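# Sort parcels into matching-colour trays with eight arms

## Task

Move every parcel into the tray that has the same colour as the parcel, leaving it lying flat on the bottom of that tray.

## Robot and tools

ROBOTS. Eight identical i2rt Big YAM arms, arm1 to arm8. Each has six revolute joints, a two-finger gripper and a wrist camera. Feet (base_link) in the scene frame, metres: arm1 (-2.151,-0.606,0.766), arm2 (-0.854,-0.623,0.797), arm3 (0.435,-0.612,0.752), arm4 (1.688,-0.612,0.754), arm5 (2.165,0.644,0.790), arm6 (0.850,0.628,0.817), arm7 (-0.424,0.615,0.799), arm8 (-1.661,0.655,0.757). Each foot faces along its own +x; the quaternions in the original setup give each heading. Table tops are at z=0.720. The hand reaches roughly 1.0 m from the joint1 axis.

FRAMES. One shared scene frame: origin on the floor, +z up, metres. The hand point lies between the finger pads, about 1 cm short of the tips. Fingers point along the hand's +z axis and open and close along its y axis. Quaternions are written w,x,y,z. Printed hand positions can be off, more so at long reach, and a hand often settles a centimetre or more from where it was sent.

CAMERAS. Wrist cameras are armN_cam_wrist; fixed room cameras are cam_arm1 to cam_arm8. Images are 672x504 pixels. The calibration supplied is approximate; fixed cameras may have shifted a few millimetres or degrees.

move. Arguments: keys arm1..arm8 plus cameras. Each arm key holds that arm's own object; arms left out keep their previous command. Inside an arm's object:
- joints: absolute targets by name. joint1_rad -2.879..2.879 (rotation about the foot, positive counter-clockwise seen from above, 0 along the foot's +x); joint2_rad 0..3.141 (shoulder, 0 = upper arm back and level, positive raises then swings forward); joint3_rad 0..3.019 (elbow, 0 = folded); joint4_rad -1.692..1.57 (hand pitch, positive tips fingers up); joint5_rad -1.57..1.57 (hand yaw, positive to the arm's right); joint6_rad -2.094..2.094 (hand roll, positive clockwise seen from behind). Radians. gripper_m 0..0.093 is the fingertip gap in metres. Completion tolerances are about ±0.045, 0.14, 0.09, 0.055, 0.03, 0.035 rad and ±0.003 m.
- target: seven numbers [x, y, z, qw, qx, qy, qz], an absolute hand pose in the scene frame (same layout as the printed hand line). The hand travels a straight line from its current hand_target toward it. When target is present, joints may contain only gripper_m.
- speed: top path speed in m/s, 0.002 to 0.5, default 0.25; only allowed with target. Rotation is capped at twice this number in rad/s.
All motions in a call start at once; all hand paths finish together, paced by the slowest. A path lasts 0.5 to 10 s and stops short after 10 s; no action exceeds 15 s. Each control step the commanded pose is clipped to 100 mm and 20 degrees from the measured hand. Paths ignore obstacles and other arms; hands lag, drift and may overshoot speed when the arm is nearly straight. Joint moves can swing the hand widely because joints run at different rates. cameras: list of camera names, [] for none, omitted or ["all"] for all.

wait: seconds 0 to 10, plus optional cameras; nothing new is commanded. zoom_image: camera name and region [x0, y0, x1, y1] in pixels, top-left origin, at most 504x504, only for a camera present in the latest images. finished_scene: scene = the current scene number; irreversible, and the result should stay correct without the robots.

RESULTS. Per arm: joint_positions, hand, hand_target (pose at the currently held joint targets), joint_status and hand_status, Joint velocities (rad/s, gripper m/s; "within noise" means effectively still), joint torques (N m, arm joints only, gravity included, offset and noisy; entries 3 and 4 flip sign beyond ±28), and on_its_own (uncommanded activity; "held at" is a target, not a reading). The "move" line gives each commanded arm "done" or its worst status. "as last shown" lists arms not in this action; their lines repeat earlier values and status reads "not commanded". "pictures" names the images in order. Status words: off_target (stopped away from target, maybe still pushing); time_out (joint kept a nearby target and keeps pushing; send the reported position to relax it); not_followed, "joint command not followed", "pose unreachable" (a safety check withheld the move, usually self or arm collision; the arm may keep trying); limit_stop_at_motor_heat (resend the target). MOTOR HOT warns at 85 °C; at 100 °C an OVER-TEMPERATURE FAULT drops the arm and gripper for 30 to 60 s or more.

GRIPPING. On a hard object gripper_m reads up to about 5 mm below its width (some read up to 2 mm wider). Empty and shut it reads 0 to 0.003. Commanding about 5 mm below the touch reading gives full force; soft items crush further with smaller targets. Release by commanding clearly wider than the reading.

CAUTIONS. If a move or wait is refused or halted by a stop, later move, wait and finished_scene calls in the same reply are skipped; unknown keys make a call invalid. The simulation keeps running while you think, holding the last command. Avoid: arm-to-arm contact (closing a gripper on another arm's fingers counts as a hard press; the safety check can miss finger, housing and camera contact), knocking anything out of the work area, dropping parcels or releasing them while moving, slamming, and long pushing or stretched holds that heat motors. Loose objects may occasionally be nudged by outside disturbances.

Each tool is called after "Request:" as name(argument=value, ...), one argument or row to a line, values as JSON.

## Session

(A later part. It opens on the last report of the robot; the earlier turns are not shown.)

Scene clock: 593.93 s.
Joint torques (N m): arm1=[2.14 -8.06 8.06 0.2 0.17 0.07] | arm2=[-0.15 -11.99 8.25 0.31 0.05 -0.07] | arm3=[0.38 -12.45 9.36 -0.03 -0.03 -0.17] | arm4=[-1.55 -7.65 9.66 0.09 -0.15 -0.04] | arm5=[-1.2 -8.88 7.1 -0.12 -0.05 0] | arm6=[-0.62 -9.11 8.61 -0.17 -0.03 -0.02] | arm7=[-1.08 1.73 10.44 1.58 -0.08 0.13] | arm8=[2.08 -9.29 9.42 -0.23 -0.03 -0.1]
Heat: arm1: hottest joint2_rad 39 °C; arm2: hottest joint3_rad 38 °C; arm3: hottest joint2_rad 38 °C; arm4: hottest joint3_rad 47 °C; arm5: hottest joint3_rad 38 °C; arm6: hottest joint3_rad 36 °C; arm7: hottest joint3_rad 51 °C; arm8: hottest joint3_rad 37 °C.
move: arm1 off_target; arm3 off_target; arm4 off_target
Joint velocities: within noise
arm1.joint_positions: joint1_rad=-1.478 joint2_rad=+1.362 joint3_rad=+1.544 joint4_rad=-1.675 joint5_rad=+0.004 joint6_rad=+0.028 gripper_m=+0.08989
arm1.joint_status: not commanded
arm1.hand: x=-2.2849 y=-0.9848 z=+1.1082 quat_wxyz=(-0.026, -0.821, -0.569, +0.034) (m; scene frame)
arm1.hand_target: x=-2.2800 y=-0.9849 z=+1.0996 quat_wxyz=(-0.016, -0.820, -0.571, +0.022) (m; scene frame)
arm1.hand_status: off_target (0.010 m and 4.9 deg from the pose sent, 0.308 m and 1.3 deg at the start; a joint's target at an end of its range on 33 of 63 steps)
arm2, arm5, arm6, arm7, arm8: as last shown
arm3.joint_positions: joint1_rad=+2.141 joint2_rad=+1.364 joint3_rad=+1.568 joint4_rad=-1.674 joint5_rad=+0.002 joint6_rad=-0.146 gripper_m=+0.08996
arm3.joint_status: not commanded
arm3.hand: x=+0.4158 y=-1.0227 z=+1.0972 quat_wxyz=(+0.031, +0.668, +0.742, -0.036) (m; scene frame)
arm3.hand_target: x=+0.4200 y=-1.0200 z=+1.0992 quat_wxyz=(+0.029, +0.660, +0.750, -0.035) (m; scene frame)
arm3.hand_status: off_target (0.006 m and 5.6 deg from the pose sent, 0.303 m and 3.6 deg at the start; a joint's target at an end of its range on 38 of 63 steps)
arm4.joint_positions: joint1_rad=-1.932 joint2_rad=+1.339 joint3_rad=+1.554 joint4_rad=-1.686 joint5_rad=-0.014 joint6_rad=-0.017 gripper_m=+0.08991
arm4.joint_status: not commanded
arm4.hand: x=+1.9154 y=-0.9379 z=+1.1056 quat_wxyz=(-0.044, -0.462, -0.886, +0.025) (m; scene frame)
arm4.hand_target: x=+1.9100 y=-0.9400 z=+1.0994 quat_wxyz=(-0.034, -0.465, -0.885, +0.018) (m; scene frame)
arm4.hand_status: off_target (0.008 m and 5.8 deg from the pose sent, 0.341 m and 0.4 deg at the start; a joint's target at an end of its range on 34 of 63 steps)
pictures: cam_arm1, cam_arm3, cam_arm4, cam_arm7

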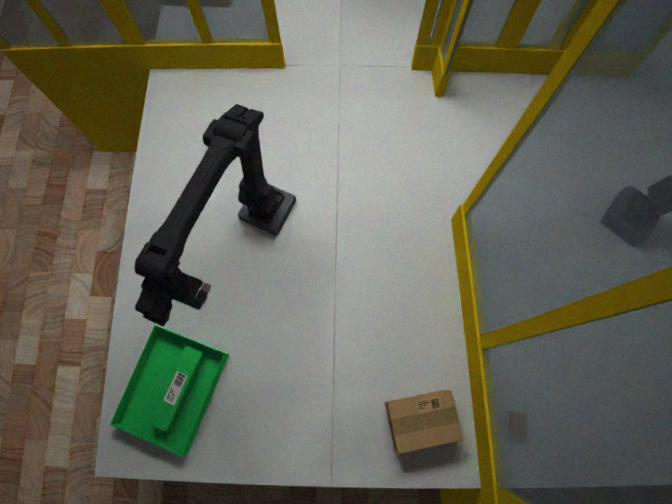

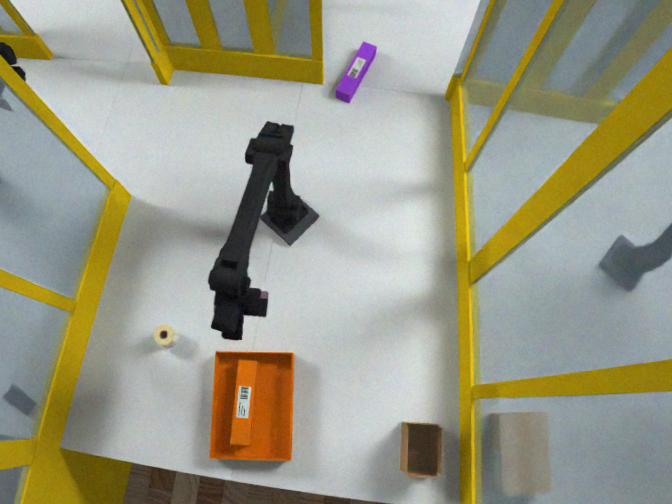

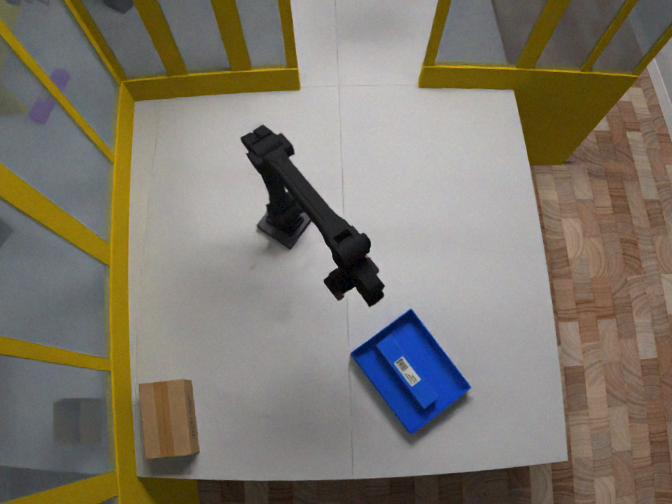

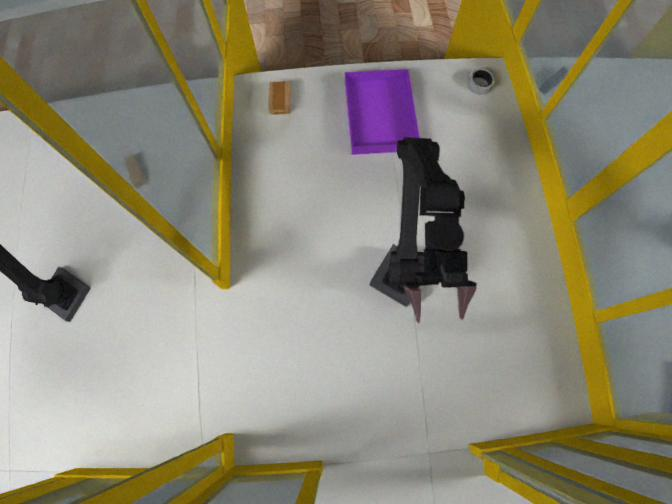

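Request:
move(
  arm3={"joints":{"joint1_rad":-1.204,"joint6_rad":0.07}},
  arm7={"joints":{"joint1_rad":-1.054,"joint2_rad":1.36,"joint3_rad":1.53,"joint4_rad":-1.67,"joint5_rad":0,"joint6_rad":0.087,"gripper_m":0.09}},
  cameras=[],
)

Request:
move(
  arm3={"target":[0.598,0.038,0.9,0,-0.588,0.809,0],"speed":0.35},
  cameras=["arm3_cam_wrist","cam_arm7"],
)

Request:
zoom_image(
  camera="arm3_cam_wrist",
  region=[168, 126, 504, 378],
)

Scene clock: 607.03 s.
Joint torques (N m): arm1=[2.49 -8.18 8.01 0.12 0.17 0.09] | arm2=[-0.15 -11.99 8.24 0.29 0.05 -0.07] | arm3=[-1.55 -14.33 9.35 -0.08 -0.07 0.12] | arm4=[-1.49 -7.65 9.66 0.09 -0.15 -0.03] | arm5=[-1.26 -8.59 7.1 0.03 -0.05 0.01] | arm6=[-0.62 -9.11 8.64 -0.17 -0.03 -0.02] | arm7=[-1.03 -9.52 12.11 -0.17 0.11 0.21] | arm8=[2.08 -9 9.54 -0.24 -0.05 -0.1]
Heat: arm1: hottest joint3_rad 37 °C; arm2: hottest joint3_rad 38 °C; arm3: hottest joint2_rad 37 °C; arm4: hottest joint3_rad 48 °C; arm5: hottest joint3_rad 38 °C; arm6: hottest joint3_rad 36 °C; arm7: hottest joint3_rad 51 °C; arm8: hottest joint3_rad 37 °C.
move: arm3 done; arm7 done
Joint velocities: within noise
arm1, arm2, arm4: as last shown
arm3.joint_positions: joint1_rad=-1.193 joint2_rad=+1.385 joint3_rad=+1.568 joint4_rad=-1.674 joint5_rad=+0.004 joint6_rad=+0.055 gripper_m=+0.09002
arm3.joint_status: all done
arm3.hand: x=+0.5301 y=-0.2114 z=+1.0944 quat_wxyz=(-0.036, +0.598, -0.801, -0.025) (m; scene frame)
arm3.hand_target: x=+0.5328 y=-0.2197 z=+1.1046 quat_wxyz=(-0.043, +0.587, -0.808, -0.030) (m; scene frame)
arm3.hand_status: not commanded
arm4.joint_positions: joint1_rad=-1.932 joint2_rad=+1.339 joint3_rad=+1.554 joint4_rad=-1.686 joint5_rad=-0.014 joint6_rad=-0.018 gripper_m=+0.08991
arm5.joint_positions: joint1_rad=+1.586 joint2_rad=+1.362 joint3_rad=+1.520 joint4_rad=-1.675 joint5_rad=+0.000 joint6_rad=+0.000 gripper_m=+0.08988
arm5.joint_status: not commanded
arm5.hand: x=+2.0657 y=+0.2540 z=+1.1172 quat_wxyz=(+0.015, +0.788, +0.615, -0.018) (m; scene frame)
arm5.hand_target: x=+2.0630 y=+0.2571 z=+1.1194 quat_wxyz=(+0.013, +0.793, +0.609, -0.017) (m; scene frame)
arm5.hand_status: not commanded
arm6.joint_positions: joint1_rad=-1.354 joint2_rad=+1.403 joint3_rad=+1.472 joint4_rad=-1.649 joint5_rad=+0.001 joint6_rad=-0.094 gripper_m=+0.08988
arm6.joint_status: not commanded
arm6.hand: x=+0.6921 y=+0.2564 z=+1.1130 quat_wxyz=(+0.003, -0.807, -0.591, -0.003) (m; scene frame)
arm6.hand_target: x=+0.6939 y=+0.2600 z=+1.1199 quat_wxyz=(+0.000, -0.809, -0.588, +0.000) (m; scene frame)
arm6.hand_status: not commanded
arm7.joint_positions: joint1_rad=-1.044 joint2_rad=+1.365 joint3_rad=+1.508 joint4_rad=-1.660 joint5_rad=-0.004 joint6_rad=+0.077 gripper_m=+0.09010
arm7.joint_status: all done
arm7.hand: x=-0.4689 y=+0.2142 z=+1.1224 quat_wxyz=(-0.019, -0.771, -0.636, +0.018) (m; scene frame)
arm7.hand_target: x=-0.4734 y=+0.2142 z=+1.1326 quat_wxyz=(-0.023, -0.777, -0.629, +0.025) (m; scene frame)
arm7.hand_status: not commanded
arm8.joint_positions: joint1_rad=+0.394 joint2_rad=+1.328 joint3_rad=+1.574 joint4_rad=-1.672 joint5_rad=-0.001 joint6_rad=+0.061 gripper_m=+0.08993
arm8.joint_status: not commanded
arm8.hand: x=-1.7459 y=+0.2619 z=+1.1221 quat_wxyz=(-0.048, -0.794, -0.603, +0.055) (m; scene frame)
arm8.hand_target: x=-1.7441 y=+0.2640 z=+1.1194 quat_wxyz=(-0.043, -0.792, -0.608, +0.050) (m; scene frame)
arm8.hand_status: not commanded
pictures: none
No camera images: "cameras" was empty.

Scene clock: 609.07 s.
Joint torques (N m): arm1=[2.26 -8 8.05 0.05 0.17 0.07] | arm2=[-0.09 -12.04 8.24 0.31 0.05 -0.07] | arm3=[-1.73 -23.47 14.15 -0.46 -0.26 0.09] | arm4=[-1.55 -7.71 9.66 0.1 -0.15 -0.03] | arm5=[-1.38 -8.76 6.98 0.02 -0.03 -0.03] | arm6=[-0.56 -9.17 8.62 -0.17 -0.03 -0.02] | arm7=[-1.08 -9.58 12.1 -0.14 0.1 0.22] | arm8=[2.43 -9.05 9.51 -0.25 -0.03 -0.09]
Heat: arm1: hottest joint3_rad 37 °C; arm2: hottest joint3_rad 38 °C; arm3: hottest joint2_rad 37 °C; arm4: hottest joint3_rad 48 °C; arm5: hottest joint3_rad 38 °C; arm6: hottest joint3_rad 36 °C; arm7: hottest joint3_rad 51 °C; arm8: hottest joint3_rad 37 °C.
move: arm3 off_target
Joint velocities: within noise
arm1, arm2, arm4, arm5, arm6, arm7, arm8: as last shown
arm3.joint_positions: joint1_rad=-1.194 joint2_rad=+2.159 joint3_rad=+2.060 joint4_rad=-1.520 joint5_rad=+0.000 joint6_rad=+0.055 gripper_m=+0.09002
arm3.joint_status: not commanded
arm3.hand: x=+0.5872 y=+0.0264 z=+0.8812 quat_wxyz=(+0.014, +0.598, -0.801, +0.014) (m; scene frame)
arm3.hand_target: x=+0.5977 y=+0.0369 z=+0.9001 quat_wxyz=(-0.001, +0.588, -0.809, +0.000) (m; scene frame)
arm3.hand_status: off_target (0.025 m and 2.7 deg from the pose sent, 0.323 m and 5.2 deg at the start)
arm4.hand: x=+1.9154 y=-0.9379 z=+1.1056 quat_wxyz=(-0.044, -0.461, -0.886, +0.025) (m; scene frame)
pictures: arm3_cam_wrist, cam_arm7
camera_calibration:
arm3_cam_wrist: T_world_to_cam=[[0.957074, -0.28939, 0.0162239, -0.569804], [-0.238023, -0.752784, 0.613727, -0.375298], [-0.165393, -0.591244, -0.789351, 0.932374], [0, 0, 0, 1]] pos_world=[0.610223, 0.103847, 0.975546]

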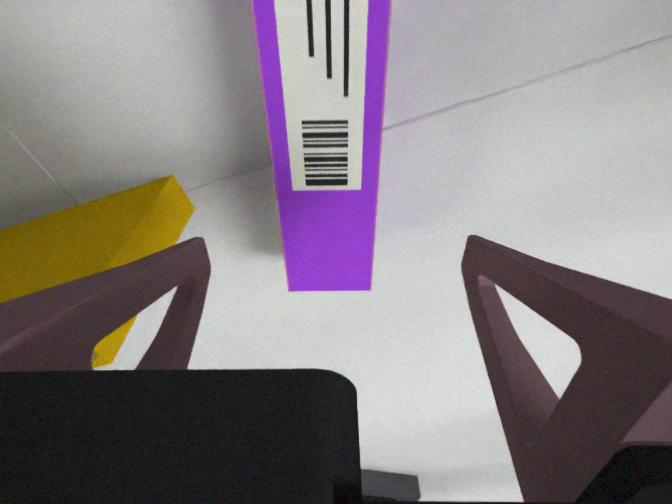

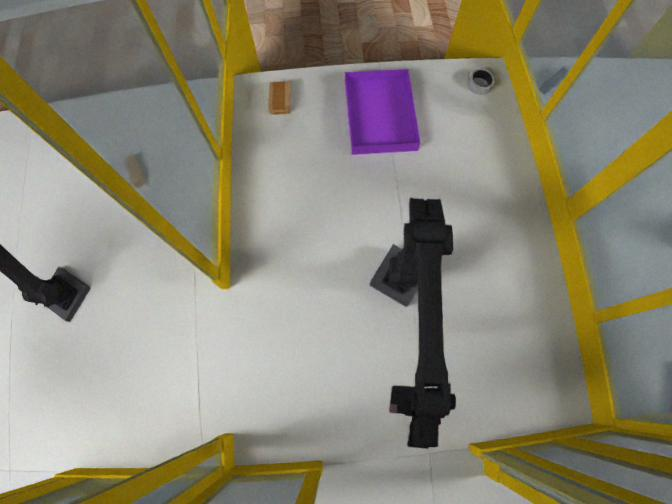

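Scaled by 1.500.

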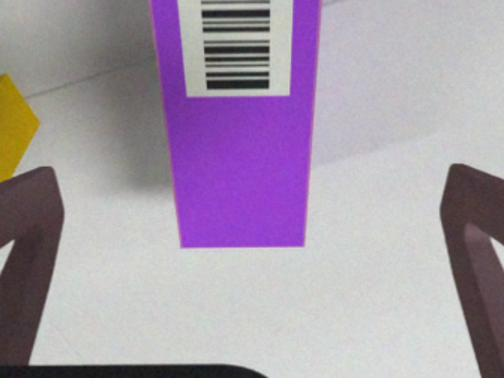

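Request:
move(
  arm3={"target":[0.602,0.055,0.84,0,-0.588,0.809,0],"speed":0.2},
  cameras=[],
)

Request:
move(
  arm3={"target":[0.602,0.052,0.749,0,-0.588,0.809,0],"speed":0.12},
  cameras=["arm3_cam_wrist"],
)

Scene clock: 635.93 s.
Joint torques (N m): arm1=[2.55 -8.06 8.09 0.06 0.19 0.08] | arm2=[-0.15 -11.99 8.24 0.29 0.05 -0.07] | arm3=[-1.61 -24.7 12.25 0.55 -0.26 0.1] | arm4=[-1.55 -7.71 9.66 0.09 -0.15 -0.03] | arm5=[-1.67 -8.76 7.06 0.08 -0.08 0.02] | arm6=[-0.56 -9.11 8.62 -0.17 -0.03 -0.01] | arm7=[-1.08 -9.64 12.11 -0.2 0.09 0.21] | arm8=[2.26 -9.23 9.51 -0.18 -0.03 -0.1]
Heat: arm1: hottest joint3_rad 37 °C; arm2: hottest joint3_rad 38 °C; arm3: hottest joint2_rad 38 °C; arm4: hottest joint3_rad 48 °C; arm5: hottest joint3_rad 38 °C; arm6: hottest joint3_rad 36 °C; arm7: hottest joint3_rad 53 °C; arm8: hottest joint3_rad 37 °C.
move: arm3 off_target
Joint velocities: within noise
arm1, arm2, arm4, arm5, arm6, arm7, arm8: as last shown
arm3.joint_positions: joint1_rad=-1.194 joint2_rad=+2.245 joint3_rad=+2.060 joint4_rad=-1.447 joint5_rad=+0.000 joint6_rad=+0.055 gripper_m=+0.09002
arm3.joint_status: not commanded
arm3.hand: x=+0.5910 y=+0.0413 z=+0.8249 quat_wxyz=(+0.019, +0.598, -0.801, +0.019) (m; scene frame)
arm3.hand_target: x=+0.6018 y=+0.0541 z=+0.8404 quat_wxyz=(+0.000, +0.588, -0.809, +0.000) (m; scene frame)
arm3.hand_status: off_target (0.023 m and 3.4 deg from the pose sent, 0.052 m and 2.7 deg at the start)
pictures: none
No camera images: "cameras" was empty.

Scene clock: 637.37 s.
Joint torques (N m): arm1=[2.26 -8.29 7.99 0.08 0.16 0.08] | arm2=[-0.15 -11.99 8.25 0.29 0.05 -0.07] | arm3=[-1.79 -24.23 8.96 0.59 -0.26 0.09] | arm4=[-1.55 -7.71 9.66 0.09 -0.15 -0.03] | arm5=[-1.85 -8.64 7.06 -0.03 -0.05 0.03] | arm6=[-0.62 -9.23 8.62 -0.16 -0.03 -0.02] | arm7=[-1.38 -9.64 12.14 -0.17 0.1 0.23] | arm8=[2.26 -9.29 9.51 -0.17 -0.04 -0.08]
Heat: arm1: hottest joint3_rad 37 °C; arm2: hottest joint3_rad 38 °C; arm3: hottest joint2_rad 38 °C; arm4: hottest joint3_rad 48 °C; arm5: hottest joint3_rad 38 °C; arm6: hottest joint3_rad 36 °C; arm7: hottest joint3_rad 53 °C; arm8: hottest joint3_rad 37 °C.
move: arm3 done
Joint velocities: within noise
arm1, arm2, arm4, arm5, arm6, arm7, arm8: as last shown
arm3.joint_positions: joint1_rad=-1.194 joint2_rad=+2.300 joint3_rad=+1.959 joint4_rad=-1.251 joint5_rad=+0.000 joint6_rad=+0.055 gripper_m=+0.09002
arm3.joint_status: not commanded
arm3.hand: x=+0.5932 y=+0.0492 z=+0.7504 quat_wxyz=(+0.004, +0.598, -0.802, +0.006) (m; scene frame)
arm3.hand_target: x=+0.6020 y=+0.0519 z=+0.7492 quat_wxyz=(+0.000, +0.588, -0.809, +0.000) (m; scene frame)
arm3.hand_status: done (0.009 m and 1.7 deg from the pose sent, 0.077 m and 3.4 deg at the start)
pictures: arm3_cam_wrist
camera_calibration:
arm3_cam_wrist: T_world_to_cam=[[0.957018, -0.289656, 0.0146979, -0.565648], [-0.241515, -0.767853, 0.593357, -0.258416], [-0.160584, -0.571403, -0.804805, 0.851281], [0, 0, 0, 1]] pos_world=[0.615625, 0.124155, 0.846762]

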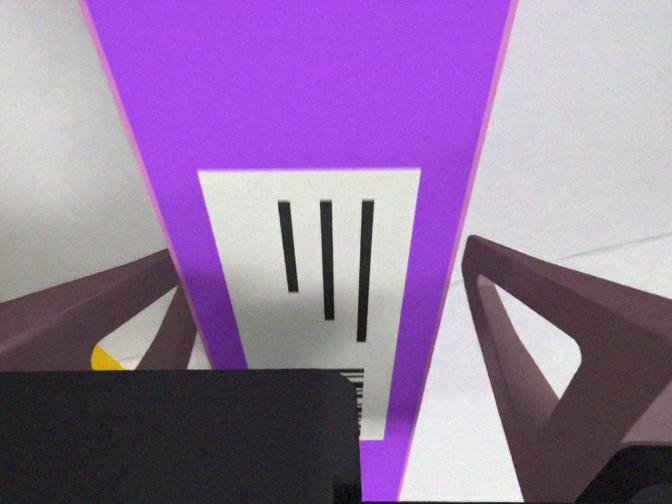

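Request:
move(
  arm3={"joints":{"gripper_m":0.05}},
  cameras=[],
)

Request:
move(
  arm3={"target":[0.602,0.052,0.93,0,-0.588,0.809,0],"speed":0.2},
  cameras=[],
)

Request:
move(
  arm3={"target":[0.537,-0.205,1.12,0,-0.588,0.809,0],"speed":0.3},
  cameras=["cam_arm3"],
)

Scene clock: 651.30 s.
Joint torques (N m): arm1=[2.37 -8.06 8.03 0.09 0.17 0.05] | arm2=[-0.09 -12.04 8.24 0.29 0.04 -0.07] | arm3=[-1.73 -24.64 9.1 0.59 -0.24 0.09] | arm4=[-1.55 -7.71 9.66 0.09 -0.15 -0.03] | arm5=[-0.91 -7.82 7.08 -0.13 -0.09 0.05] | arm6=[-0.62 -9.17 8.62 -0.16 -0.03 -0.02] | arm7=[-1.26 -9.64 12.05 -0.23 0.09 0.21] | arm8=[2.37 -9.05 9.48 -0.18 -0.03 -0.07]
Heat: arm1: hottest joint3_rad 37 °C; arm2: hottest joint3_rad 38 °C; arm3: hottest joint2_rad 39 °C; arm4: hottest joint3_rad 48 °C; arm5: hottest joint3_rad 38 °C; arm6: hottest joint3_rad 36 °C; arm7: hottest joint3_rad 54 °C; arm8: hottest joint3_rad 37 °C.
move: arm3 off_target
Joint velocities: within noise
arm1, arm2, arm4, arm5, arm6, arm7, arm8: as last shown
arm3.joint_positions: joint1_rad=-1.194 joint2_rad=+2.300 joint3_rad=+1.959 joint4_rad=-1.251 joint5_rad=-0.001 joint6_rad=+0.055 gripper_m=+0.05859
arm3.joint_status: gripper_m off_target (ended at +0.05863, target +0.05000)
arm3.hand: x=+0.5931 y=+0.0492 z=+0.7504 quat_wxyz=(+0.004, +0.598, -0.802, +0.006) (m; scene frame)
arm3.hand_target: x=+0.6019 y=+0.0519 z=+0.7492 quat_wxyz=(+0.000, +0.588, -0.809, +0.000) (m; scene frame)
arm3.hand_status: not commanded
pictures: none
No camera images: "cameras" was empty.

Scene clock: 653.20 s.
Joint torques (N m): arm1=[2.14 -7.88 8.02 0.06 0.2 0.07] | arm2=[-0.15 -11.99 8.24 0.29 0.05 -0.07] | arm3=[-1.85 -24.94 14.28 -0.35 -0.24 0.08] | arm4=[-1.55 -7.71 9.66 0.09 -0.15 -0.03] | arm5=[-1.44 -8.35 7.19 0.01 -0.05 0.04] | arm6=[-0.56 -9.17 8.61 -0.16 -0.03 -0.02] | arm7=[-1.08 -9.64 12.1 -0.17 0.09 0.2] | arm8=[2.08 -9.11 9.52 -0.29 -0.03 -0.1]
Heat: arm1: hottest joint3_rad 37 °C; arm2: hottest joint3_rad 38 °C; arm3: hottest joint2_rad 39 °C; arm4: hottest joint3_rad 48 °C; arm5: hottest joint3_rad 38 °C; arm6: hottest joint3_rad 36 °C; arm7: hottest joint3_rad 54 °C; arm8: hottest joint3_rad 37 °C.
move: arm3 off_target
Joint velocities: within noise
arm1, arm4, arm5, arm6, arm7, arm8: as last shown
arm2.joint_positions: joint1_rad=-2.059 joint2_rad=+1.368 joint3_rad=+1.512 joint4_rad=-1.671 joint5_rad=+0.001 joint6_rad=+0.421 gripper_m=+0.08993
arm2.joint_status: not commanded
arm2.hand: x=-0.4882 y=-0.4596 z=+1.1217 quat_wxyz=(-0.020, +0.001, -1.000, -0.009) (m; scene frame)
arm2.hand_target: x=-0.4891 y=-0.4620 z=+1.1195 quat_wxyz=(-0.014, -0.001, -1.000, -0.006) (m; scene frame)
arm2.hand_status: not commanded
arm3.joint_positions: joint1_rad=-1.194 joint2_rad=+2.224 joint3_rad=+2.231 joint4_rad=-1.637 joint5_rad=-0.001 joint6_rad=+0.055 gripper_m=+0.05859
arm3.joint_status: not commanded
arm3.hand: x=+0.5910 y=+0.0422 z=+0.9036 quat_wxyz=(+0.019, +0.597, -0.801, +0.018) (m; scene frame)
arm3.hand_target: x=+0.6017 y=+0.0505 z=+0.9300 quat_wxyz=(-0.001, +0.588, -0.809, +0.000) (m; scene frame)
arm3.hand_status: off_target (0.030 m and 3.3 deg from the pose sent, 0.180 m and 1.7 deg at the start; pose on its path clipped on 11 of 57 steps)
pictures: none
No camera images: "cameras" was empty.

Scene clock: 655.27 s.
Joint torques (N m): arm1=[2.55 -8.59 8.01 0.08 0.18 0.07] | arm2=[-0.15 -12.04 8.25 0.29 0.05 -0.07] | arm3=[-1.61 -12.51 9.54 0.01 -0.23 0.06] | arm4=[-1.55 -7.71 9.66 0.09 -0.15 -0.03] | arm5=[-1.32 -8.35 7.04 -0.13 -0.04 -0.01] | arm6=[-0.67 -9.23 8.61 -0.14 -0.03 -0.02] | arm7=[-1.03 -9.64 12.08 -0.2 0.08 0.2] | arm8=[2.14 -9.29 9.5 -0.25 -0.03 -0.1]
Heat: arm1: hottest joint3_rad 37 °C; arm2: hottest joint3_rad 38 °C; arm3: hottest joint2_rad 39 °C; arm4: hottest joint3_rad 48 °C; arm5: hottest joint3_rad 38 °C; arm6: hottest joint3_rad 36 °C; arm7: hottest joint3_rad 54 °C; arm8: hottest joint3_rad 37 °C.
move: arm3 off_target
Joint velocities: within noise
arm1, arm2, arm4, arm5, arm6, arm7, arm8: as last shown
arm3.joint_positions: joint1_rad=-1.195 joint2_rad=+1.388 joint3_rad=+1.628 joint4_rad=-1.674 joint5_rad=-0.001 joint6_rad=+0.055 gripper_m=+0.05859
arm3.joint_status: not commanded
arm3.hand: x=+0.5323 y=-0.2016 z=+1.1170 quat_wxyz=(-0.056, +0.596, -0.800, -0.045) (m; scene frame)
arm3.hand_target: x=+0.5369 y=-0.2050 z=+1.1192 quat_wxyz=(-0.054, +0.587, -0.807, -0.045) (m; scene frame)
arm3.hand_status: off_target (0.007 m and 8.3 deg from the pose sent, 0.333 m and 3.3 deg at the start; a joint's target at an end of its range on 39 of 62 steps)
pictures: cam_arm3

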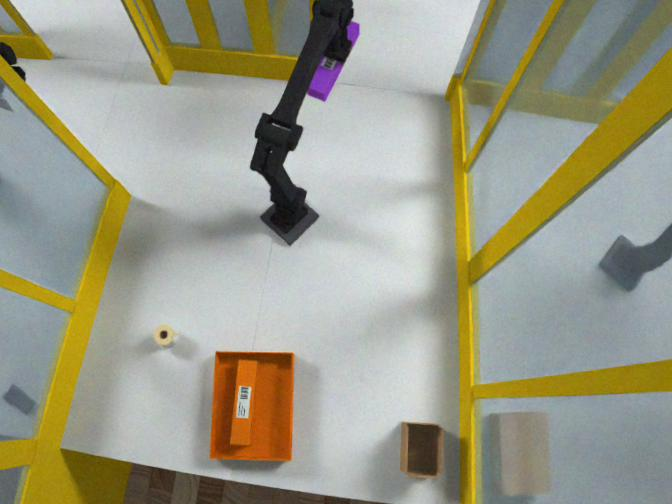

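Request:
move(
  arm3={"joints":{"joint6_rad":-1.2}},
  cameras=[],
)

Request:
move(
  arm3={"joints":{"joint1_rad":0.192}},
  cameras=[],
)

Request:
move(
  arm3={"joints":{"joint6_rad":-0.42}},
  cameras=["cam_arm3","cam_arm2"],
)

Scene clock: 669.17 s.
Joint torques (N m): arm1=[2.32 -8.12 7.97 0.1 0.18 0.06] | arm2=[-0.15 -12.04 8.24 0.29 0.05 -0.07] | arm3=[-1.85 -12.45 9.46 -0.01 -0.31 -0.23] | arm4=[-1.55 -7.71 9.66 0.1 -0.15 -0.03] | arm5=[-1.55 -8.35 7.06 -0.06 -0.06 0.04] | arm6=[-0.62 -9.23 8.61 -0.17 -0.03 -0.02] | arm7=[-1.2 -9.64 12.08 -0.17 0.09 0.21] | arm8=[2.37 -9 9.57 -0.18 -0.03 -0.09]
Heat: arm1: hottest joint3_rad 37 °C; arm2: hottest joint3_rad 38 °C; arm3: hottest joint2_rad 37 °C; arm4: hottest joint3_rad 48 °C; arm5: hottest joint3_rad 38 °C; arm6: hottest joint3_rad 36 °C; arm7: hottest joint3_rad 55 °C; arm8: hottest joint3_rad 37 °C.
move: arm3 done
Joint velocities: within noise
arm1.joint_positions: joint1_rad=-1.478 joint2_rad=+1.362 joint3_rad=+1.544 joint4_rad=-1.675 joint5_rad=+0.004 joint6_rad=+0.028 gripper_m=+0.08989
arm1.joint_status: not commanded
arm1.hand: x=-2.2849 y=-0.9848 z=+1.1082 quat_wxyz=(-0.026, -0.821, -0.569, +0.034) (m; scene frame)
arm1.hand_target: x=-2.2800 y=-0.9849 z=+1.0996 quat_wxyz=(-0.016, -0.820, -0.571, +0.022) (m; scene frame)
arm1.hand_status: not commanded
arm2, arm5, arm6, arm7, arm8: as last shown
arm3.joint_positions: joint1_rad=-1.195 joint2_rad=+1.388 joint3_rad=+1.628 joint4_rad=-1.674 joint5_rad=-0.001 joint6_rad=-1.184 gripper_m=+0.05860
arm3.joint_status: all done
arm3.hand: x=+0.5323 y=-0.2016 z=+1.1170 quat_wxyz=(-0.071, +0.950, -0.305, -0.004) (m; scene frame)
arm3.hand_target: x=+0.5369 y=-0.2050 z=+1.1192 quat_wxyz=(-0.070, +0.950, -0.304, -0.004) (m; scene frame)
arm3.hand_status: not commanded
arm4.joint_positions: joint1_rad=-1.932 joint2_rad=+1.339 joint3_rad=+1.554 joint4_rad=-1.686 joint5_rad=-0.014 joint6_rad=-0.018 gripper_m=+0.08991
arm4.joint_status: not commanded
arm4.hand: x=+1.9154 y=-0.9379 z=+1.1056 quat_wxyz=(-0.044, -0.461, -0.886, +0.025) (m; scene frame)
arm4.hand_target: x=+1.9101 y=-0.9400 z=+1.0994 quat_wxyz=(-0.034, -0.465, -0.885, +0.018) (m; scene frame)
arm4.hand_status: not commanded
pictures: none
No camera images: "cameras" was empty.

Scene clock: 670.97 s.
Joint torques (N m): arm1=[2.26 -8.12 7.99 0.12 0.16 0.04] | arm2=[-0.15 -12.04 8.25 0.29 0.05 -0.07] | arm3=[0.15 -13.04 9.5 -0.02 -0.23 -0.2] | arm4=[-1.55 -7.71 9.66 0.1 -0.15 -0.03] | arm5=[-1.38 -8.47 7.09 -0.05 -0.05 0.04] | arm6=[-0.56 -9.23 8.61 -0.14 -0.03 -0.02] | arm7=[-1.14 -9.7 12.07 -0.17 0.1 0.22] | arm8=[2.49 -9.41 9.57 -0.2 -0.05 -0.1]
Heat: arm1: hottest joint3_rad 37 °C; arm2: hottest joint3_rad 38 °C; arm3: hottest joint2_rad 37 °C; arm4: hottest joint3_rad 48 °C; arm5: hottest joint3_rad 38 °C; arm6: hottest joint3_rad 36 °C; arm7: hottest joint3_rad 55 °C; arm8: hottest joint3_rad 37 °C.
move: arm3 done
Joint velocities: within noise
arm1, arm2, arm4: as last shown
arm3.joint_positions: joint1_rad=+0.181 joint2_rad=+1.393 joint3_rad=+1.628 joint4_rad=-1.674 joint5_rad=-0.003 joint6_rad=-1.185 gripper_m=+0.05859
arm3.joint_status: all done
arm3.hand: x=+0.0467 y=-0.4369 z=+1.1109 quat_wxyz=(-0.048, +0.927, +0.368, -0.043) (m; scene frame)
arm3.hand_target: x=+0.0478 y=-0.4426 z=+1.1150 quat_wxyz=(-0.048, +0.922, +0.380, -0.044) (m; scene frame)
arm3.hand_status: not commanded
arm5.joint_positions: joint1_rad=+1.586 joint2_rad=+1.362 joint3_rad=+1.520 joint4_rad=-1.675 joint5_rad=+0.000 joint6_rad=+0.000 gripper_m=+0.08988
arm5.joint_status: not commanded
arm5.hand: x=+2.0657 y=+0.2540 z=+1.1172 quat_wxyz=(+0.015, +0.788, +0.615, -0.018) (m; scene frame)
arm5.hand_target: x=+2.0630 y=+0.2571 z=+1.1194 quat_wxyz=(+0.013, +0.793, +0.609, -0.017) (m; scene frame)
arm5.hand_status: not commanded
arm6.joint_positions: joint1_rad=-1.354 joint2_rad=+1.403 joint3_rad=+1.472 joint4_rad=-1.649 joint5_rad=+0.001 joint6_rad=-0.094 gripper_m=+0.08988
arm6.joint_status: not commanded
arm6.hand: x=+0.6921 y=+0.2564 z=+1.1130 quat_wxyz=(+0.003, -0.807, -0.591, -0.003) (m; scene frame)
arm6.hand_target: x=+0.6939 y=+0.2600 z=+1.1199 quat_wxyz=(+0.000, -0.809, -0.588, +0.000) (m; scene frame)
arm6.hand_status: not commanded
arm7.joint_positions: joint1_rad=-1.044 joint2_rad=+1.365 joint3_rad=+1.508 joint4_rad=-1.660 joint5_rad=-0.004 joint6_rad=+0.077 gripper_m=+0.09010
arm7.joint_status: not commanded
arm7.hand: x=-0.4689 y=+0.2142 z=+1.1224 quat_wxyz=(-0.019, -0.771, -0.636, +0.018) (m; scene frame)
arm7.hand_target: x=-0.4734 y=+0.2142 z=+1.1326 quat_wxyz=(-0.023, -0.777, -0.629, +0.025) (m; scene frame)
arm7.hand_status: not commanded
arm8.joint_positions: joint1_rad=+0.394 joint2_rad=+1.328 joint3_rad=+1.574 joint4_rad=-1.672 joint5_rad=-0.001 joint6_rad=+0.061 gripper_m=+0.08993
arm8.joint_status: not commanded
arm8.hand: x=-1.7459 y=+0.2619 z=+1.1221 quat_wxyz=(-0.048, -0.794, -0.603, +0.055) (m; scene frame)
arm8.hand_target: x=-1.7441 y=+0.2640 z=+1.1194 quat_wxyz=(-0.043, -0.792, -0.608, +0.050) (m; scene frame)
arm8.hand_status: not commanded
pictures: none
No camera images: "cameras" was empty.

Scene clock: 672.47 s.
Joint torques (N m): arm1=[2.55 -8.41 7.99 0.08 0.19 0.08] | arm2=[-0.15 -12.04 8.24 0.29 0.04 -0.07] | arm3=[0.09 -12.98 9.51 0.02 -0.18 0.16] | arm4=[-1.55 -7.71 9.66 0.1 -0.15 -0.03] | arm5=[-1.55 -8.41 7.08 0.09 -0.06 0.03] | arm6=[-0.56 -9.11 8.61 -0.16 -0.03 -0.02] | arm7=[-1.2 -9.7 12.08 -0.16 0.1 0.22] | arm8=[1.96 -9.23 9.54 -0.25 -0.02 -0.09]
Heat: arm1: hottest joint3_rad 37 °C; arm2: hottest joint3_rad 38 °C; arm3: hottest joint2_rad 37 °C; arm4: hottest joint3_rad 48 °C; arm5: hottest joint3_rad 38 °C; arm6: hottest joint3_rad 36 °C; arm7: hottest joint3_rad 55 °C; arm8: hottest joint3_rad 37 °C.
move: arm3 done
Joint velocities: within noise
arm1, arm2, arm4, arm5, arm6, arm7, arm8: as last shown
arm3.joint_positions: joint1_rad=+0.181 joint2_rad=+1.393 joint3_rad=+1.628 joint4_rad=-1.674 joint5_rad=-0.003 joint6_rad=-0.436 gripper_m=+0.05860
arm3.joint_status: all done
arm3.hand: x=+0.0467 y=-0.4369 z=+1.1109 quat_wxyz=(-0.029, +0.998, +0.004, -0.057) (m; scene frame)
arm3.hand_target: x=+0.0478 y=-0.4426 z=+1.1150 quat_wxyz=(-0.028, +0.998, +0.001, -0.059) (m; scene frame)
arm3.hand_status: not commanded
pictures: cam_arm2, cam_arm3

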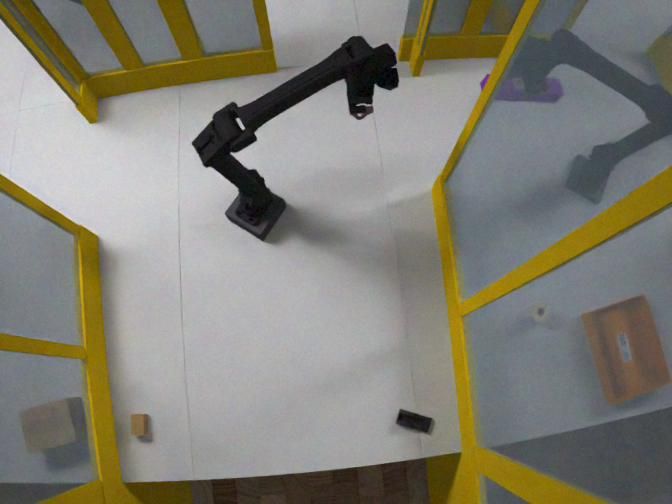

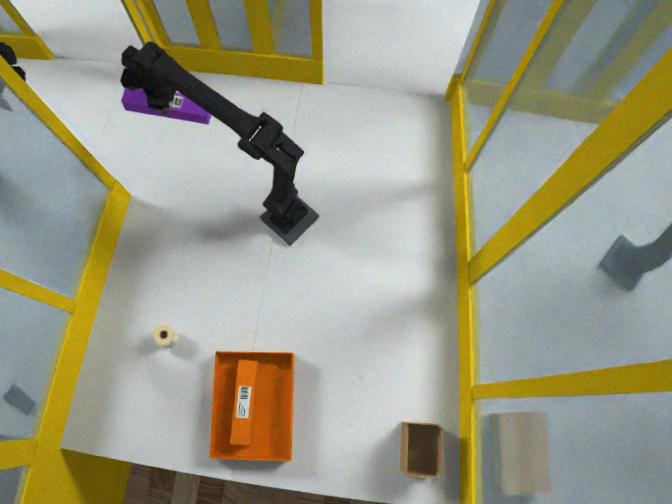

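Request:
move(
  arm3={"target":[-0.21,-0.33,0.93,0,1,0,0],"speed":0.3},
  cameras=[],
)

Request:
move(
  arm3={"target":[-0.215,-0.33,0.82,0,1,0,0],"speed":0.2},
  cameras=[],
)

Request:
move(
  arm3={"target":[-0.21,-0.335,0.747,0,1,0,0],"speed":0.06},
  cameras=["cam_arm3","cam_arm2"],
)

Scene clock: 682.17 s.
Joint torques (N m): arm1=[2.26 -8.06 8.06 0.09 0.16 0.07] | arm2=[-0.15 -12.04 8.24 0.29 0.05 -0.07] | arm3=[0.44 -25.99 14.31 -0.31 -0.31 0.12] | arm4=[-1.55 -7.71 9.66 0.09 -0.15 -0.03] | arm5=[-1.14 -8.53 6.99 -0.16 -0.05 0.05] | arm6=[-0.62 -9.11 8.61 -0.16 -0.03 -0.02] | arm7=[-1.14 -9.7 12.08 -0.16 0.09 0.2] | arm8=[2.26 -9.23 9.55 -0.28 -0.03 -0.09]
Heat: arm1: hottest joint3_rad 37 °C; arm2: hottest joint3_rad 38 °C; arm3: hottest joint2_rad 37 °C; arm4: hottest joint3_rad 48 °C; arm5: hottest joint3_rad 38 °C; arm6: hottest joint3_rad 36 °C; arm7: hottest joint3_rad 55 °C; arm8: hottest joint3_rad 37 °C.
move: arm3 off_target
Joint velocities: within noise
arm1, arm2, arm4, arm5, arm6, arm7, arm8: as last shown
arm3.joint_positions: joint1_rad=+0.181 joint2_rad=+2.281 joint3_rad=+2.348 joint4_rad=-1.672 joint5_rad=-0.004 joint6_rad=-0.431 gripper_m=+0.05860
arm3.joint_status: not commanded
arm3.hand: x=-0.1956 y=-0.3245 z=+0.9026 quat_wxyz=(+0.006, +1.000, +0.001, +0.018) (m; scene frame)
arm3.hand_target: x=-0.2084 y=-0.3307 z=+0.9297 quat_wxyz=(-0.003, +1.000, +0.000, -0.008) (m; scene frame)
arm3.hand_status: off_target (0.031 m and 2.2 deg from the pose sent, 0.332 m and 7.4 deg at the start; a joint's target at an end of its range on 23 of 66 steps)
pictures: none
No camera images: "cameras" was empty.

Scene clock: 683.43 s.
Joint torques (N m): arm1=[2.37 -8.06 8.01 0.12 0.18 0.06] | arm2=[-0.15 -11.99 8.25 0.31 0.04 -0.07] | arm3=[0.5 -25.88 9.47 0.61 -0.27 0.13] | arm4=[-1.55 -7.71 9.66 0.09 -0.15 -0.03] | arm5=[-1.08 -8 6.95 0.09 -0.04 0.01] | arm6=[-0.62 -9.17 8.62 -0.16 -0.03 -0.02] | arm7=[-1.08 -9.82 12.1 -0.16 0.09 0.2] | arm8=[2.02 -9.47 9.54 -0.2 -0.04 -0.09]
Heat: arm1: hottest joint3_rad 37 °C; arm2: hottest joint3_rad 38 °C; arm3: hottest joint2_rad 37 °C; arm4: hottest joint3_rad 48 °C; arm5: hottest joint3_rad 38 °C; arm6: hottest joint3_rad 36 °C; arm7: hottest joint3_rad 55 °C; arm8: hottest joint3_rad 37 °C.
move: arm3 off_target
Joint velocities: within noise
arm1, arm2, arm4, arm5, arm6, arm7, arm8: as last shown
arm3.joint_positions: joint1_rad=+0.185 joint2_rad=+2.316 joint3_rad=+2.188 joint4_rad=-1.460 joint5_rad=-0.005 joint6_rad=-0.427 gripper_m=+0.05860
arm3.joint_status: not commanded
arm3.hand: x=-0.2053 y=-0.3221 z=+0.8174 quat_wxyz=(+0.003, +1.000, +0.001, +0.010) (m; scene frame)
arm3.hand_target: x=-0.2148 y=-0.3300 z=+0.8201 quat_wxyz=(+0.000, +1.000, +0.000, +0.000) (m; scene frame)
arm3.hand_status: off_target (0.013 m and 1.2 deg from the pose sent, 0.085 m and 2.1 deg at the start)
pictures: none
No camera images: "cameras" was empty.

Scene clock: 685.23 s.
Joint torques (N m): arm1=[2.73 -8.18 8.01 0.09 0.2 0.09] | arm2=[-0.15 -12.04 8.24 0.29 0.04 -0.07] | arm3=[0.44 -24.47 9.06 0.59 -0.26 0.12] | arm4=[-1.55 -7.71 9.66 0.1 -0.15 -0.03] | arm5=[-1.38 -8.76 7.12 0.01 -0.04 0.01] | arm6=[-0.62 -9.17 8.64 -0.16 -0.03 -0.02] | arm7=[-1.08 -9.47 12.08 -0.16 0.09 0.21] | arm8=[2.37 -9.29 9.54 -0.23 -0.03 -0.1]
Heat: arm1: hottest joint3_rad 37 °C; arm2: hottest joint3_rad 38 °C; arm3: hottest joint2_rad 37 °C; arm4: hottest joint3_rad 48 °C; arm5: hottest joint3_rad 38 °C; arm6: hottest joint3_rad 36 °C; arm7: hottest joint3_rad 55 °C; arm8: hottest joint3_rad 37 °C.
move: arm3 off_target
Joint velocities: within noise
arm1, arm2, arm4, arm5, arm6, arm7, arm8: as last shown
arm3.joint_positions: joint1_rad=+0.189 joint2_rad=+2.339 joint3_rad=+2.051 joint4_rad=-1.293 joint5_rad=-0.005 joint6_rad=-0.423 gripper_m=+0.05860
arm3.joint_status: not commanded
arm3.hand: x=-0.2014 y=-0.3266 z=+0.7511 quat_wxyz=(+0.001, +1.000, +0.000, +0.006) (m; scene frame)
arm3.hand_target: x=-0.2097 y=-0.3351 z=+0.7470 quat_wxyz=(+0.000, +1.000, +0.000, +0.000) (m; scene frame)
arm3.hand_status: off_target (0.013 m and 0.7 deg from the pose sent, 0.072 m and 1.2 deg at the start)
pictures: cam_arm2, cam_arm3

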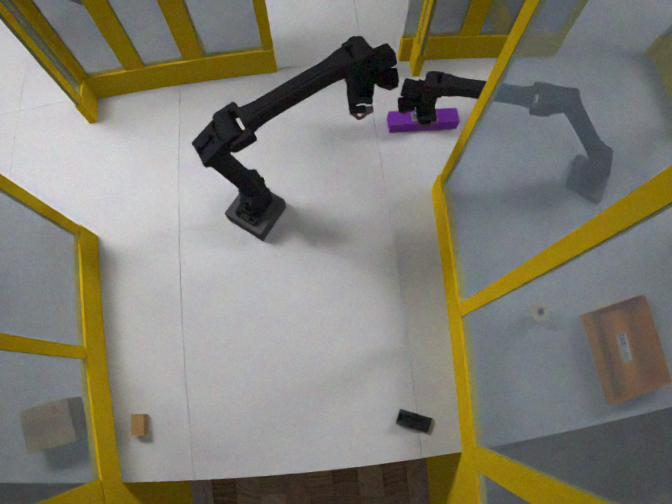

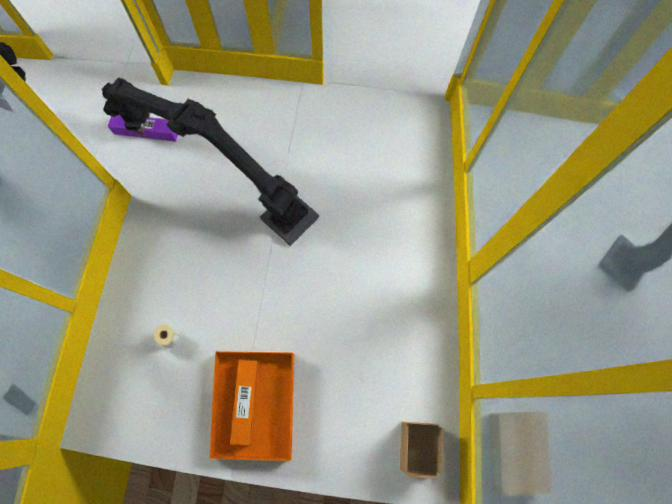

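Request:
move(
  arm3={"joints":{"gripper_m":0.09}},
  cameras=[],
)

Request:
move(
  arm3={"target":[-0.21,-0.335,0.92,0,1,0,0],"speed":0.2},
  cameras=[],
)

Request:
move(
  arm3={"target":[0.05,-0.44,1.12,0,1,0,0],"speed":0.35},
  cameras=[],
)

Request:
move(
  arm2={"target":[-0.215,-0.335,0.9,0,0,1,0],"speed":0.35},
  cameras=["arm2_cam_wrist"],
)

Scene clock: 696.40 s.
Joint torques (N m): arm1=[2.2 -7.82 7.97 0.06 0.15 0.05] | arm2=[-0.15 -12.04 8.25 0.29 0.05 -0.07] | arm3=[0.44 -24.94 9.1 0.62 -0.27 0.13] | arm4=[-1.55 -7.71 9.66 0.1 -0.15 -0.03] | arm5=[-1.55 -7.94 7.1 0.01 -0.09 0.03] | arm6=[-0.62 -9.17 8.61 -0.16 -0.03 -0.02] | arm7=[-1.14 -9.58 12.05 -0.18 0.09 0.21] | arm8=[1.9 -9.35 9.5 -0.23 -0.03 -0.09]
Heat: arm1: hottest joint3_rad 37 °C; arm2: hottest joint3_rad 38 °C; arm3: hottest joint2_rad 36 °C; arm4: hottest joint3_rad 48 °C; arm5: hottest joint3_rad 38 °C; arm6: hottest joint3_rad 36 °C; arm7: hottest joint3_rad 55 °C; arm8: hottest joint3_rad 37 °C.
move: arm3 done
Joint velocities: within noise
arm1, arm4, arm5, arm6, arm7, arm8: as last shown
arm2.joint_positions: joint1_rad=-2.059 joint2_rad=+1.368 joint3_rad=+1.512 joint4_rad=-1.671 joint5_rad=+0.001 joint6_rad=+0.421 gripper_m=+0.08993
arm2.joint_status: not commanded
arm2.hand: x=-0.4882 y=-0.4596 z=+1.1217 quat_wxyz=(-0.020, +0.001, -1.000, -0.009) (m; scene frame)
arm2.hand_target: x=-0.4891 y=-0.4620 z=+1.1195 quat_wxyz=(-0.014, -0.001, -1.000, -0.006) (m; scene frame)
arm2.hand_status: not commanded
arm3.joint_positions: joint1_rad=+0.189 joint2_rad=+2.339 joint3_rad=+2.051 joint4_rad=-1.290 joint5_rad=-0.005 joint6_rad=-0.422 gripper_m=+0.08989
arm3.joint_status: all done
arm3.hand: x=-0.2019 y=-0.3263 z=+0.7511 quat_wxyz=(+0.001, +1.000, +0.000, +0.005) (m; scene frame)
arm3.hand_target: x=-0.2097 y=-0.3351 z=+0.7470 quat_wxyz=(+0.000, +1.000, +0.000, +0.000) (m; scene frame)
arm3.hand_status: not commanded
pictures: none
No camera images: "cameras" was empty.

Scene clock: 698.33 s.
Joint torques (N m): arm1=[2.2 -8.23 7.94 0.13 0.17 0.07] | arm2=[-0.15 -12.04 8.25 0.29 0.05 -0.07] | arm3=[0.26 -24.88 14.24 -0.47 -0.29 0.11] | arm4=[-1.55 -7.71 9.65 0.1 -0.15 -0.03] | arm5=[-0.97 -8.06 7.17 -0.06 -0.08 0.02] | arm6=[-0.62 -9.17 8.61 -0.14 -0.03 -0.02] | arm7=[-1.03 -9.64 12.08 -0.16 0.09 0.22] | arm8=[2.08 -9.17 9.54 -0.24 -0.04 -0.1]
Heat: arm1: hottest joint3_rad 37 °C; arm2: hottest joint3_rad 38 °C; arm3: hottest joint3_rad 37 °C; arm4: hottest joint3_rad 48 °C; arm5: hottest joint3_rad 38 °C; arm6: hottest joint3_rad 36 °C; arm7: hottest joint3_rad 56 °C; arm8: hottest joint3_rad 37 °C.
move: arm3 off_target
Joint velocities: within noise
arm1, arm2, arm4, arm5, arm6, arm7, arm8: as last shown
arm3.joint_positions: joint1_rad=+0.189 joint2_rad=+2.275 joint3_rad=+2.332 joint4_rad=-1.666 joint5_rad=-0.005 joint6_rad=-0.422 gripper_m=+0.08997
arm3.joint_status: not commanded
arm3.hand: x=-0.1960 y=-0.3302 z=+0.9012 quat_wxyz=(+0.007, +1.000, +0.000, +0.019) (m; scene frame)
arm3.hand_target: x=-0.2089 y=-0.3355 z=+0.9200 quat_wxyz=(+0.000, +1.000, +0.000, -0.001) (m; scene frame)
arm3.hand_status: off_target (0.024 m and 2.3 deg from the pose sent, 0.169 m and 0.6 deg at the start; pose on its path clipped on 11 of 58 steps)
pictures: none
No camera images: "cameras" was empty.

Scene clock: 700.27 s.
Joint torques (N m): arm1=[2.37 -8.23 8.05 0.08 0.18 0.09] | arm2=[-0.15 -12.04 8.25 0.29 0.04 -0.07] | arm3=[-1.03 -11.81 9.43 0.05 -0.28 -0.09] | arm4=[-1.55 -7.65 9.66 0.09 -0.15 -0.03] | arm5=[-0.85 -9 7.17 -0.14 -0.02 -0.01] | arm6=[-0.56 -9.11 8.62 -0.17 -0.03 -0.02] | arm7=[-1.08 -9.64 12.1 -0.17 0.09 0.21] | arm8=[2.2 -8.94 9.54 -0.25 -0.04 -0.08]
Heat: arm1: hottest joint3_rad 37 °C; arm2: hottest joint3_rad 38 °C; arm3: hottest joint3_rad 37 °C; arm4: hottest joint3_rad 48 °C; arm5: hottest joint3_rad 38 °C; arm6: hottest joint3_rad 36 °C; arm7: hottest joint3_rad 56 °C; arm8: hottest joint3_rad 37 °C.
move: arm3 off_target
Joint velocities: within noise
arm1.joint_positions: joint1_rad=-1.478 joint2_rad=+1.362 joint3_rad=+1.544 joint4_rad=-1.675 joint5_rad=+0.004 joint6_rad=+0.028 gripper_m=+0.08989
arm1.joint_status: not commanded
arm1.hand: x=-2.2849 y=-0.9848 z=+1.1082 quat_wxyz=(-0.026, -0.821, -0.569, +0.034) (m; scene frame)
arm1.hand_target: x=-2.2800 y=-0.9849 z=+1.0996 quat_wxyz=(-0.016, -0.820, -0.571, +0.022) (m; scene frame)
arm1.hand_status: not commanded
arm2, arm5, arm6, arm7, arm8: as last shown
arm3.joint_positions: joint1_rad=+0.189 joint2_rad=+1.373 joint3_rad=+1.633 joint4_rad=-1.674 joint5_rad=-0.005 joint6_rad=-0.422 gripper_m=+0.08997
arm3.joint_status: not commanded
arm3.hand: x=+0.0487 y=-0.4418 z=+1.1210 quat_wxyz=(-0.033, +0.997, +0.001, -0.069) (m; scene frame)
arm3.hand_target: x=+0.0500 y=-0.4400 z=+1.1194 quat_wxyz=(-0.029, +0.998, +0.000, -0.064) (m; scene frame)
arm3.hand_status: off_target (0.002 m and 8.8 deg from the pose sent, 0.347 m and 2.3 deg at the start; pose on its path clipped on 16 of 58 steps; a joint's target at an end of its range on 35 of 58 steps)
arm4.joint_positions: joint1_rad=-1.932 joint2_rad=+1.339 joint3_rad=+1.554 joint4_rad=-1.686 joint5_rad=-0.014 joint6_rad=-0.018 gripper_m=+0.08991
arm4.joint_status: not commanded
arm4.hand: x=+1.9154 y=-0.9379 z=+1.1056 quat_wxyz=(-0.044, -0.461, -0.886, +0.025) (m; scene frame)
arm4.hand_target: x=+1.9101 y=-0.9400 z=+1.0994 quat_wxyz=(-0.034, -0.465, -0.885, +0.018) (m; scene frame)
arm4.hand_status: not commanded
pictures: none
No camera images: "cameras" was empty.

Scene clock: 702.53 s.
Joint torques (N m): arm1=[2.2 -8.23 8.03 0.08 0.17 0.08] | arm2=[0.44 -25.7 11.89 0.1 0.04 -0.03] | arm3=[-1.03 -11.81 9.4 0.08 -0.28 -0.09] | arm4=[-1.55 -7.71 9.66 0.09 -0.15 -0.03] | arm5=[-1.2 -8.59 7.06 -0.06 -0.03 0.02] | arm6=[-0.62 -9.11 8.64 -0.16 -0.03 -0.01] | arm7=[-1.14 -9.7 12.11 -0.2 0.08 0.22] | arm8=[2.37 -9.23 9.48 -0.21 -0.03 -0.09]
Heat: arm1: hottest joint3_rad 37 °C; arm2: hottest joint3_rad 38 °C; arm3: hottest joint2_rad 36 °C; arm4: hottest joint3_rad 48 °C; arm5: hottest joint3_rad 38 °C; arm6: hottest joint3_rad 36 °C; arm7: hottest joint3_rad 56 °C; arm8: hottest joint3_rad 37 °C.
move: arm2 off_target
Joint velocities: within noise
arm1, arm3, arm4: as last shown
arm2.joint_positions: joint1_rad=-2.059 joint2_rad=+2.264 joint3_rad=+2.162 joint4_rad=-1.492 joint5_rad=+0.001 joint6_rad=+0.421 gripper_m=+0.08993
arm2.joint_status: not commanded
arm2.hand: x=-0.2241 y=-0.3407 z=+0.8914 quat_wxyz=(+0.010, +0.001, -1.000, +0.005) (m; scene frame)
arm2.hand_target: x=-0.2155 y=-0.3351 z=+0.9001 quat_wxyz=(+0.000, +0.000, -1.000, +0.000) (m; scene frame)
arm2.hand_status: off_target (0.014 m and 1.3 deg from the pose sent, 0.373 m and 2.5 deg at the start)
arm5.joint_positions: joint1_rad=+1.586 joint2_rad=+1.362 joint3_rad=+1.520 joint4_rad=-1.675 joint5_rad=+0.000 joint6_rad=+0.000 gripper_m=+0.08988
arm5.joint_status: not commanded
arm5.hand: x=+2.0657 y=+0.2540 z=+1.1172 quat_wxyz=(+0.015, +0.788, +0.615, -0.018) (m; scene frame)
arm5.hand_target: x=+2.0630 y=+0.2571 z=+1.1194 quat_wxyz=(+0.013, +0.793, +0.609, -0.017) (m; scene frame)
arm5.hand_status: not commanded
arm6.joint_positions: joint1_rad=-1.354 joint2_rad=+1.403 joint3_rad=+1.472 joint4_rad=-1.649 joint5_rad=+0.001 joint6_rad=-0.094 gripper_m=+0.08988
arm6.joint_status: not commanded
arm6.hand: x=+0.6921 y=+0.2564 z=+1.1130 quat_wxyz=(+0.003, -0.807, -0.591, -0.003) (m; scene frame)
arm6.hand_target: x=+0.6939 y=+0.2600 z=+1.1199 quat_wxyz=(+0.000, -0.809, -0.588, +0.000) (m; scene frame)
arm6.hand_status: not commanded
arm7.joint_positions: joint1_rad=-1.044 joint2_rad=+1.365 joint3_rad=+1.508 joint4_rad=-1.660 joint5_rad=-0.004 joint6_rad=+0.077 gripper_m=+0.09010
arm7.joint_status: not commanded
arm7.hand: x=-0.4689 y=+0.2142 z=+1.1224 quat_wxyz=(-0.019, -0.771, -0.636, +0.018) (m; scene frame)
arm7.hand_target: x=-0.4734 y=+0.2142 z=+1.1326 quat_wxyz=(-0.023, -0.777, -0.629, +0.025) (m; scene frame)
arm7.hand_status: not commanded
arm8.joint_positions: joint1_rad=+0.394 joint2_rad=+1.328 joint3_rad=+1.574 joint4_rad=-1.672 joint5_rad=-0.001 joint6_rad=+0.061 gripper_m=+0.08993
arm8.joint_status: not commanded
arm8.hand: x=-1.7459 y=+0.2619 z=+1.1221 quat_wxyz=(-0.048, -0.794, -0.603, +0.055) (m; scene frame)
arm8.hand_target: x=-1.7441 y=+0.2640 z=+1.1194 quat_wxyz=(-0.043, -0.792, -0.608, +0.050) (m; scene frame)
arm8.hand_status: not commanded
pictures: arm2_cam_wrist
camera_calibration:
arm2_cam_wrist: T_world_to_cam=[[-0.00348266, -0.999754, 0.0218822, -0.362112], [-0.799896, 0.0159174, 0.599927, -0.704148], [-0.600128, -0.0154142, -0.799755, 0.693758], [0, 0, 0, 1]] pos_world=[-0.148163, -0.340121, 0.985198]

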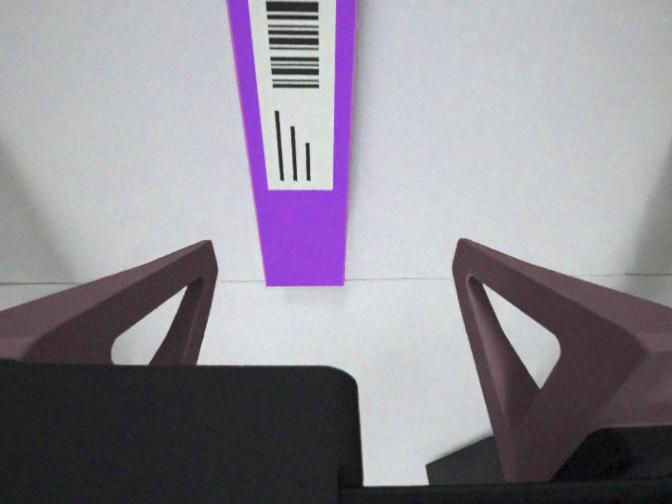

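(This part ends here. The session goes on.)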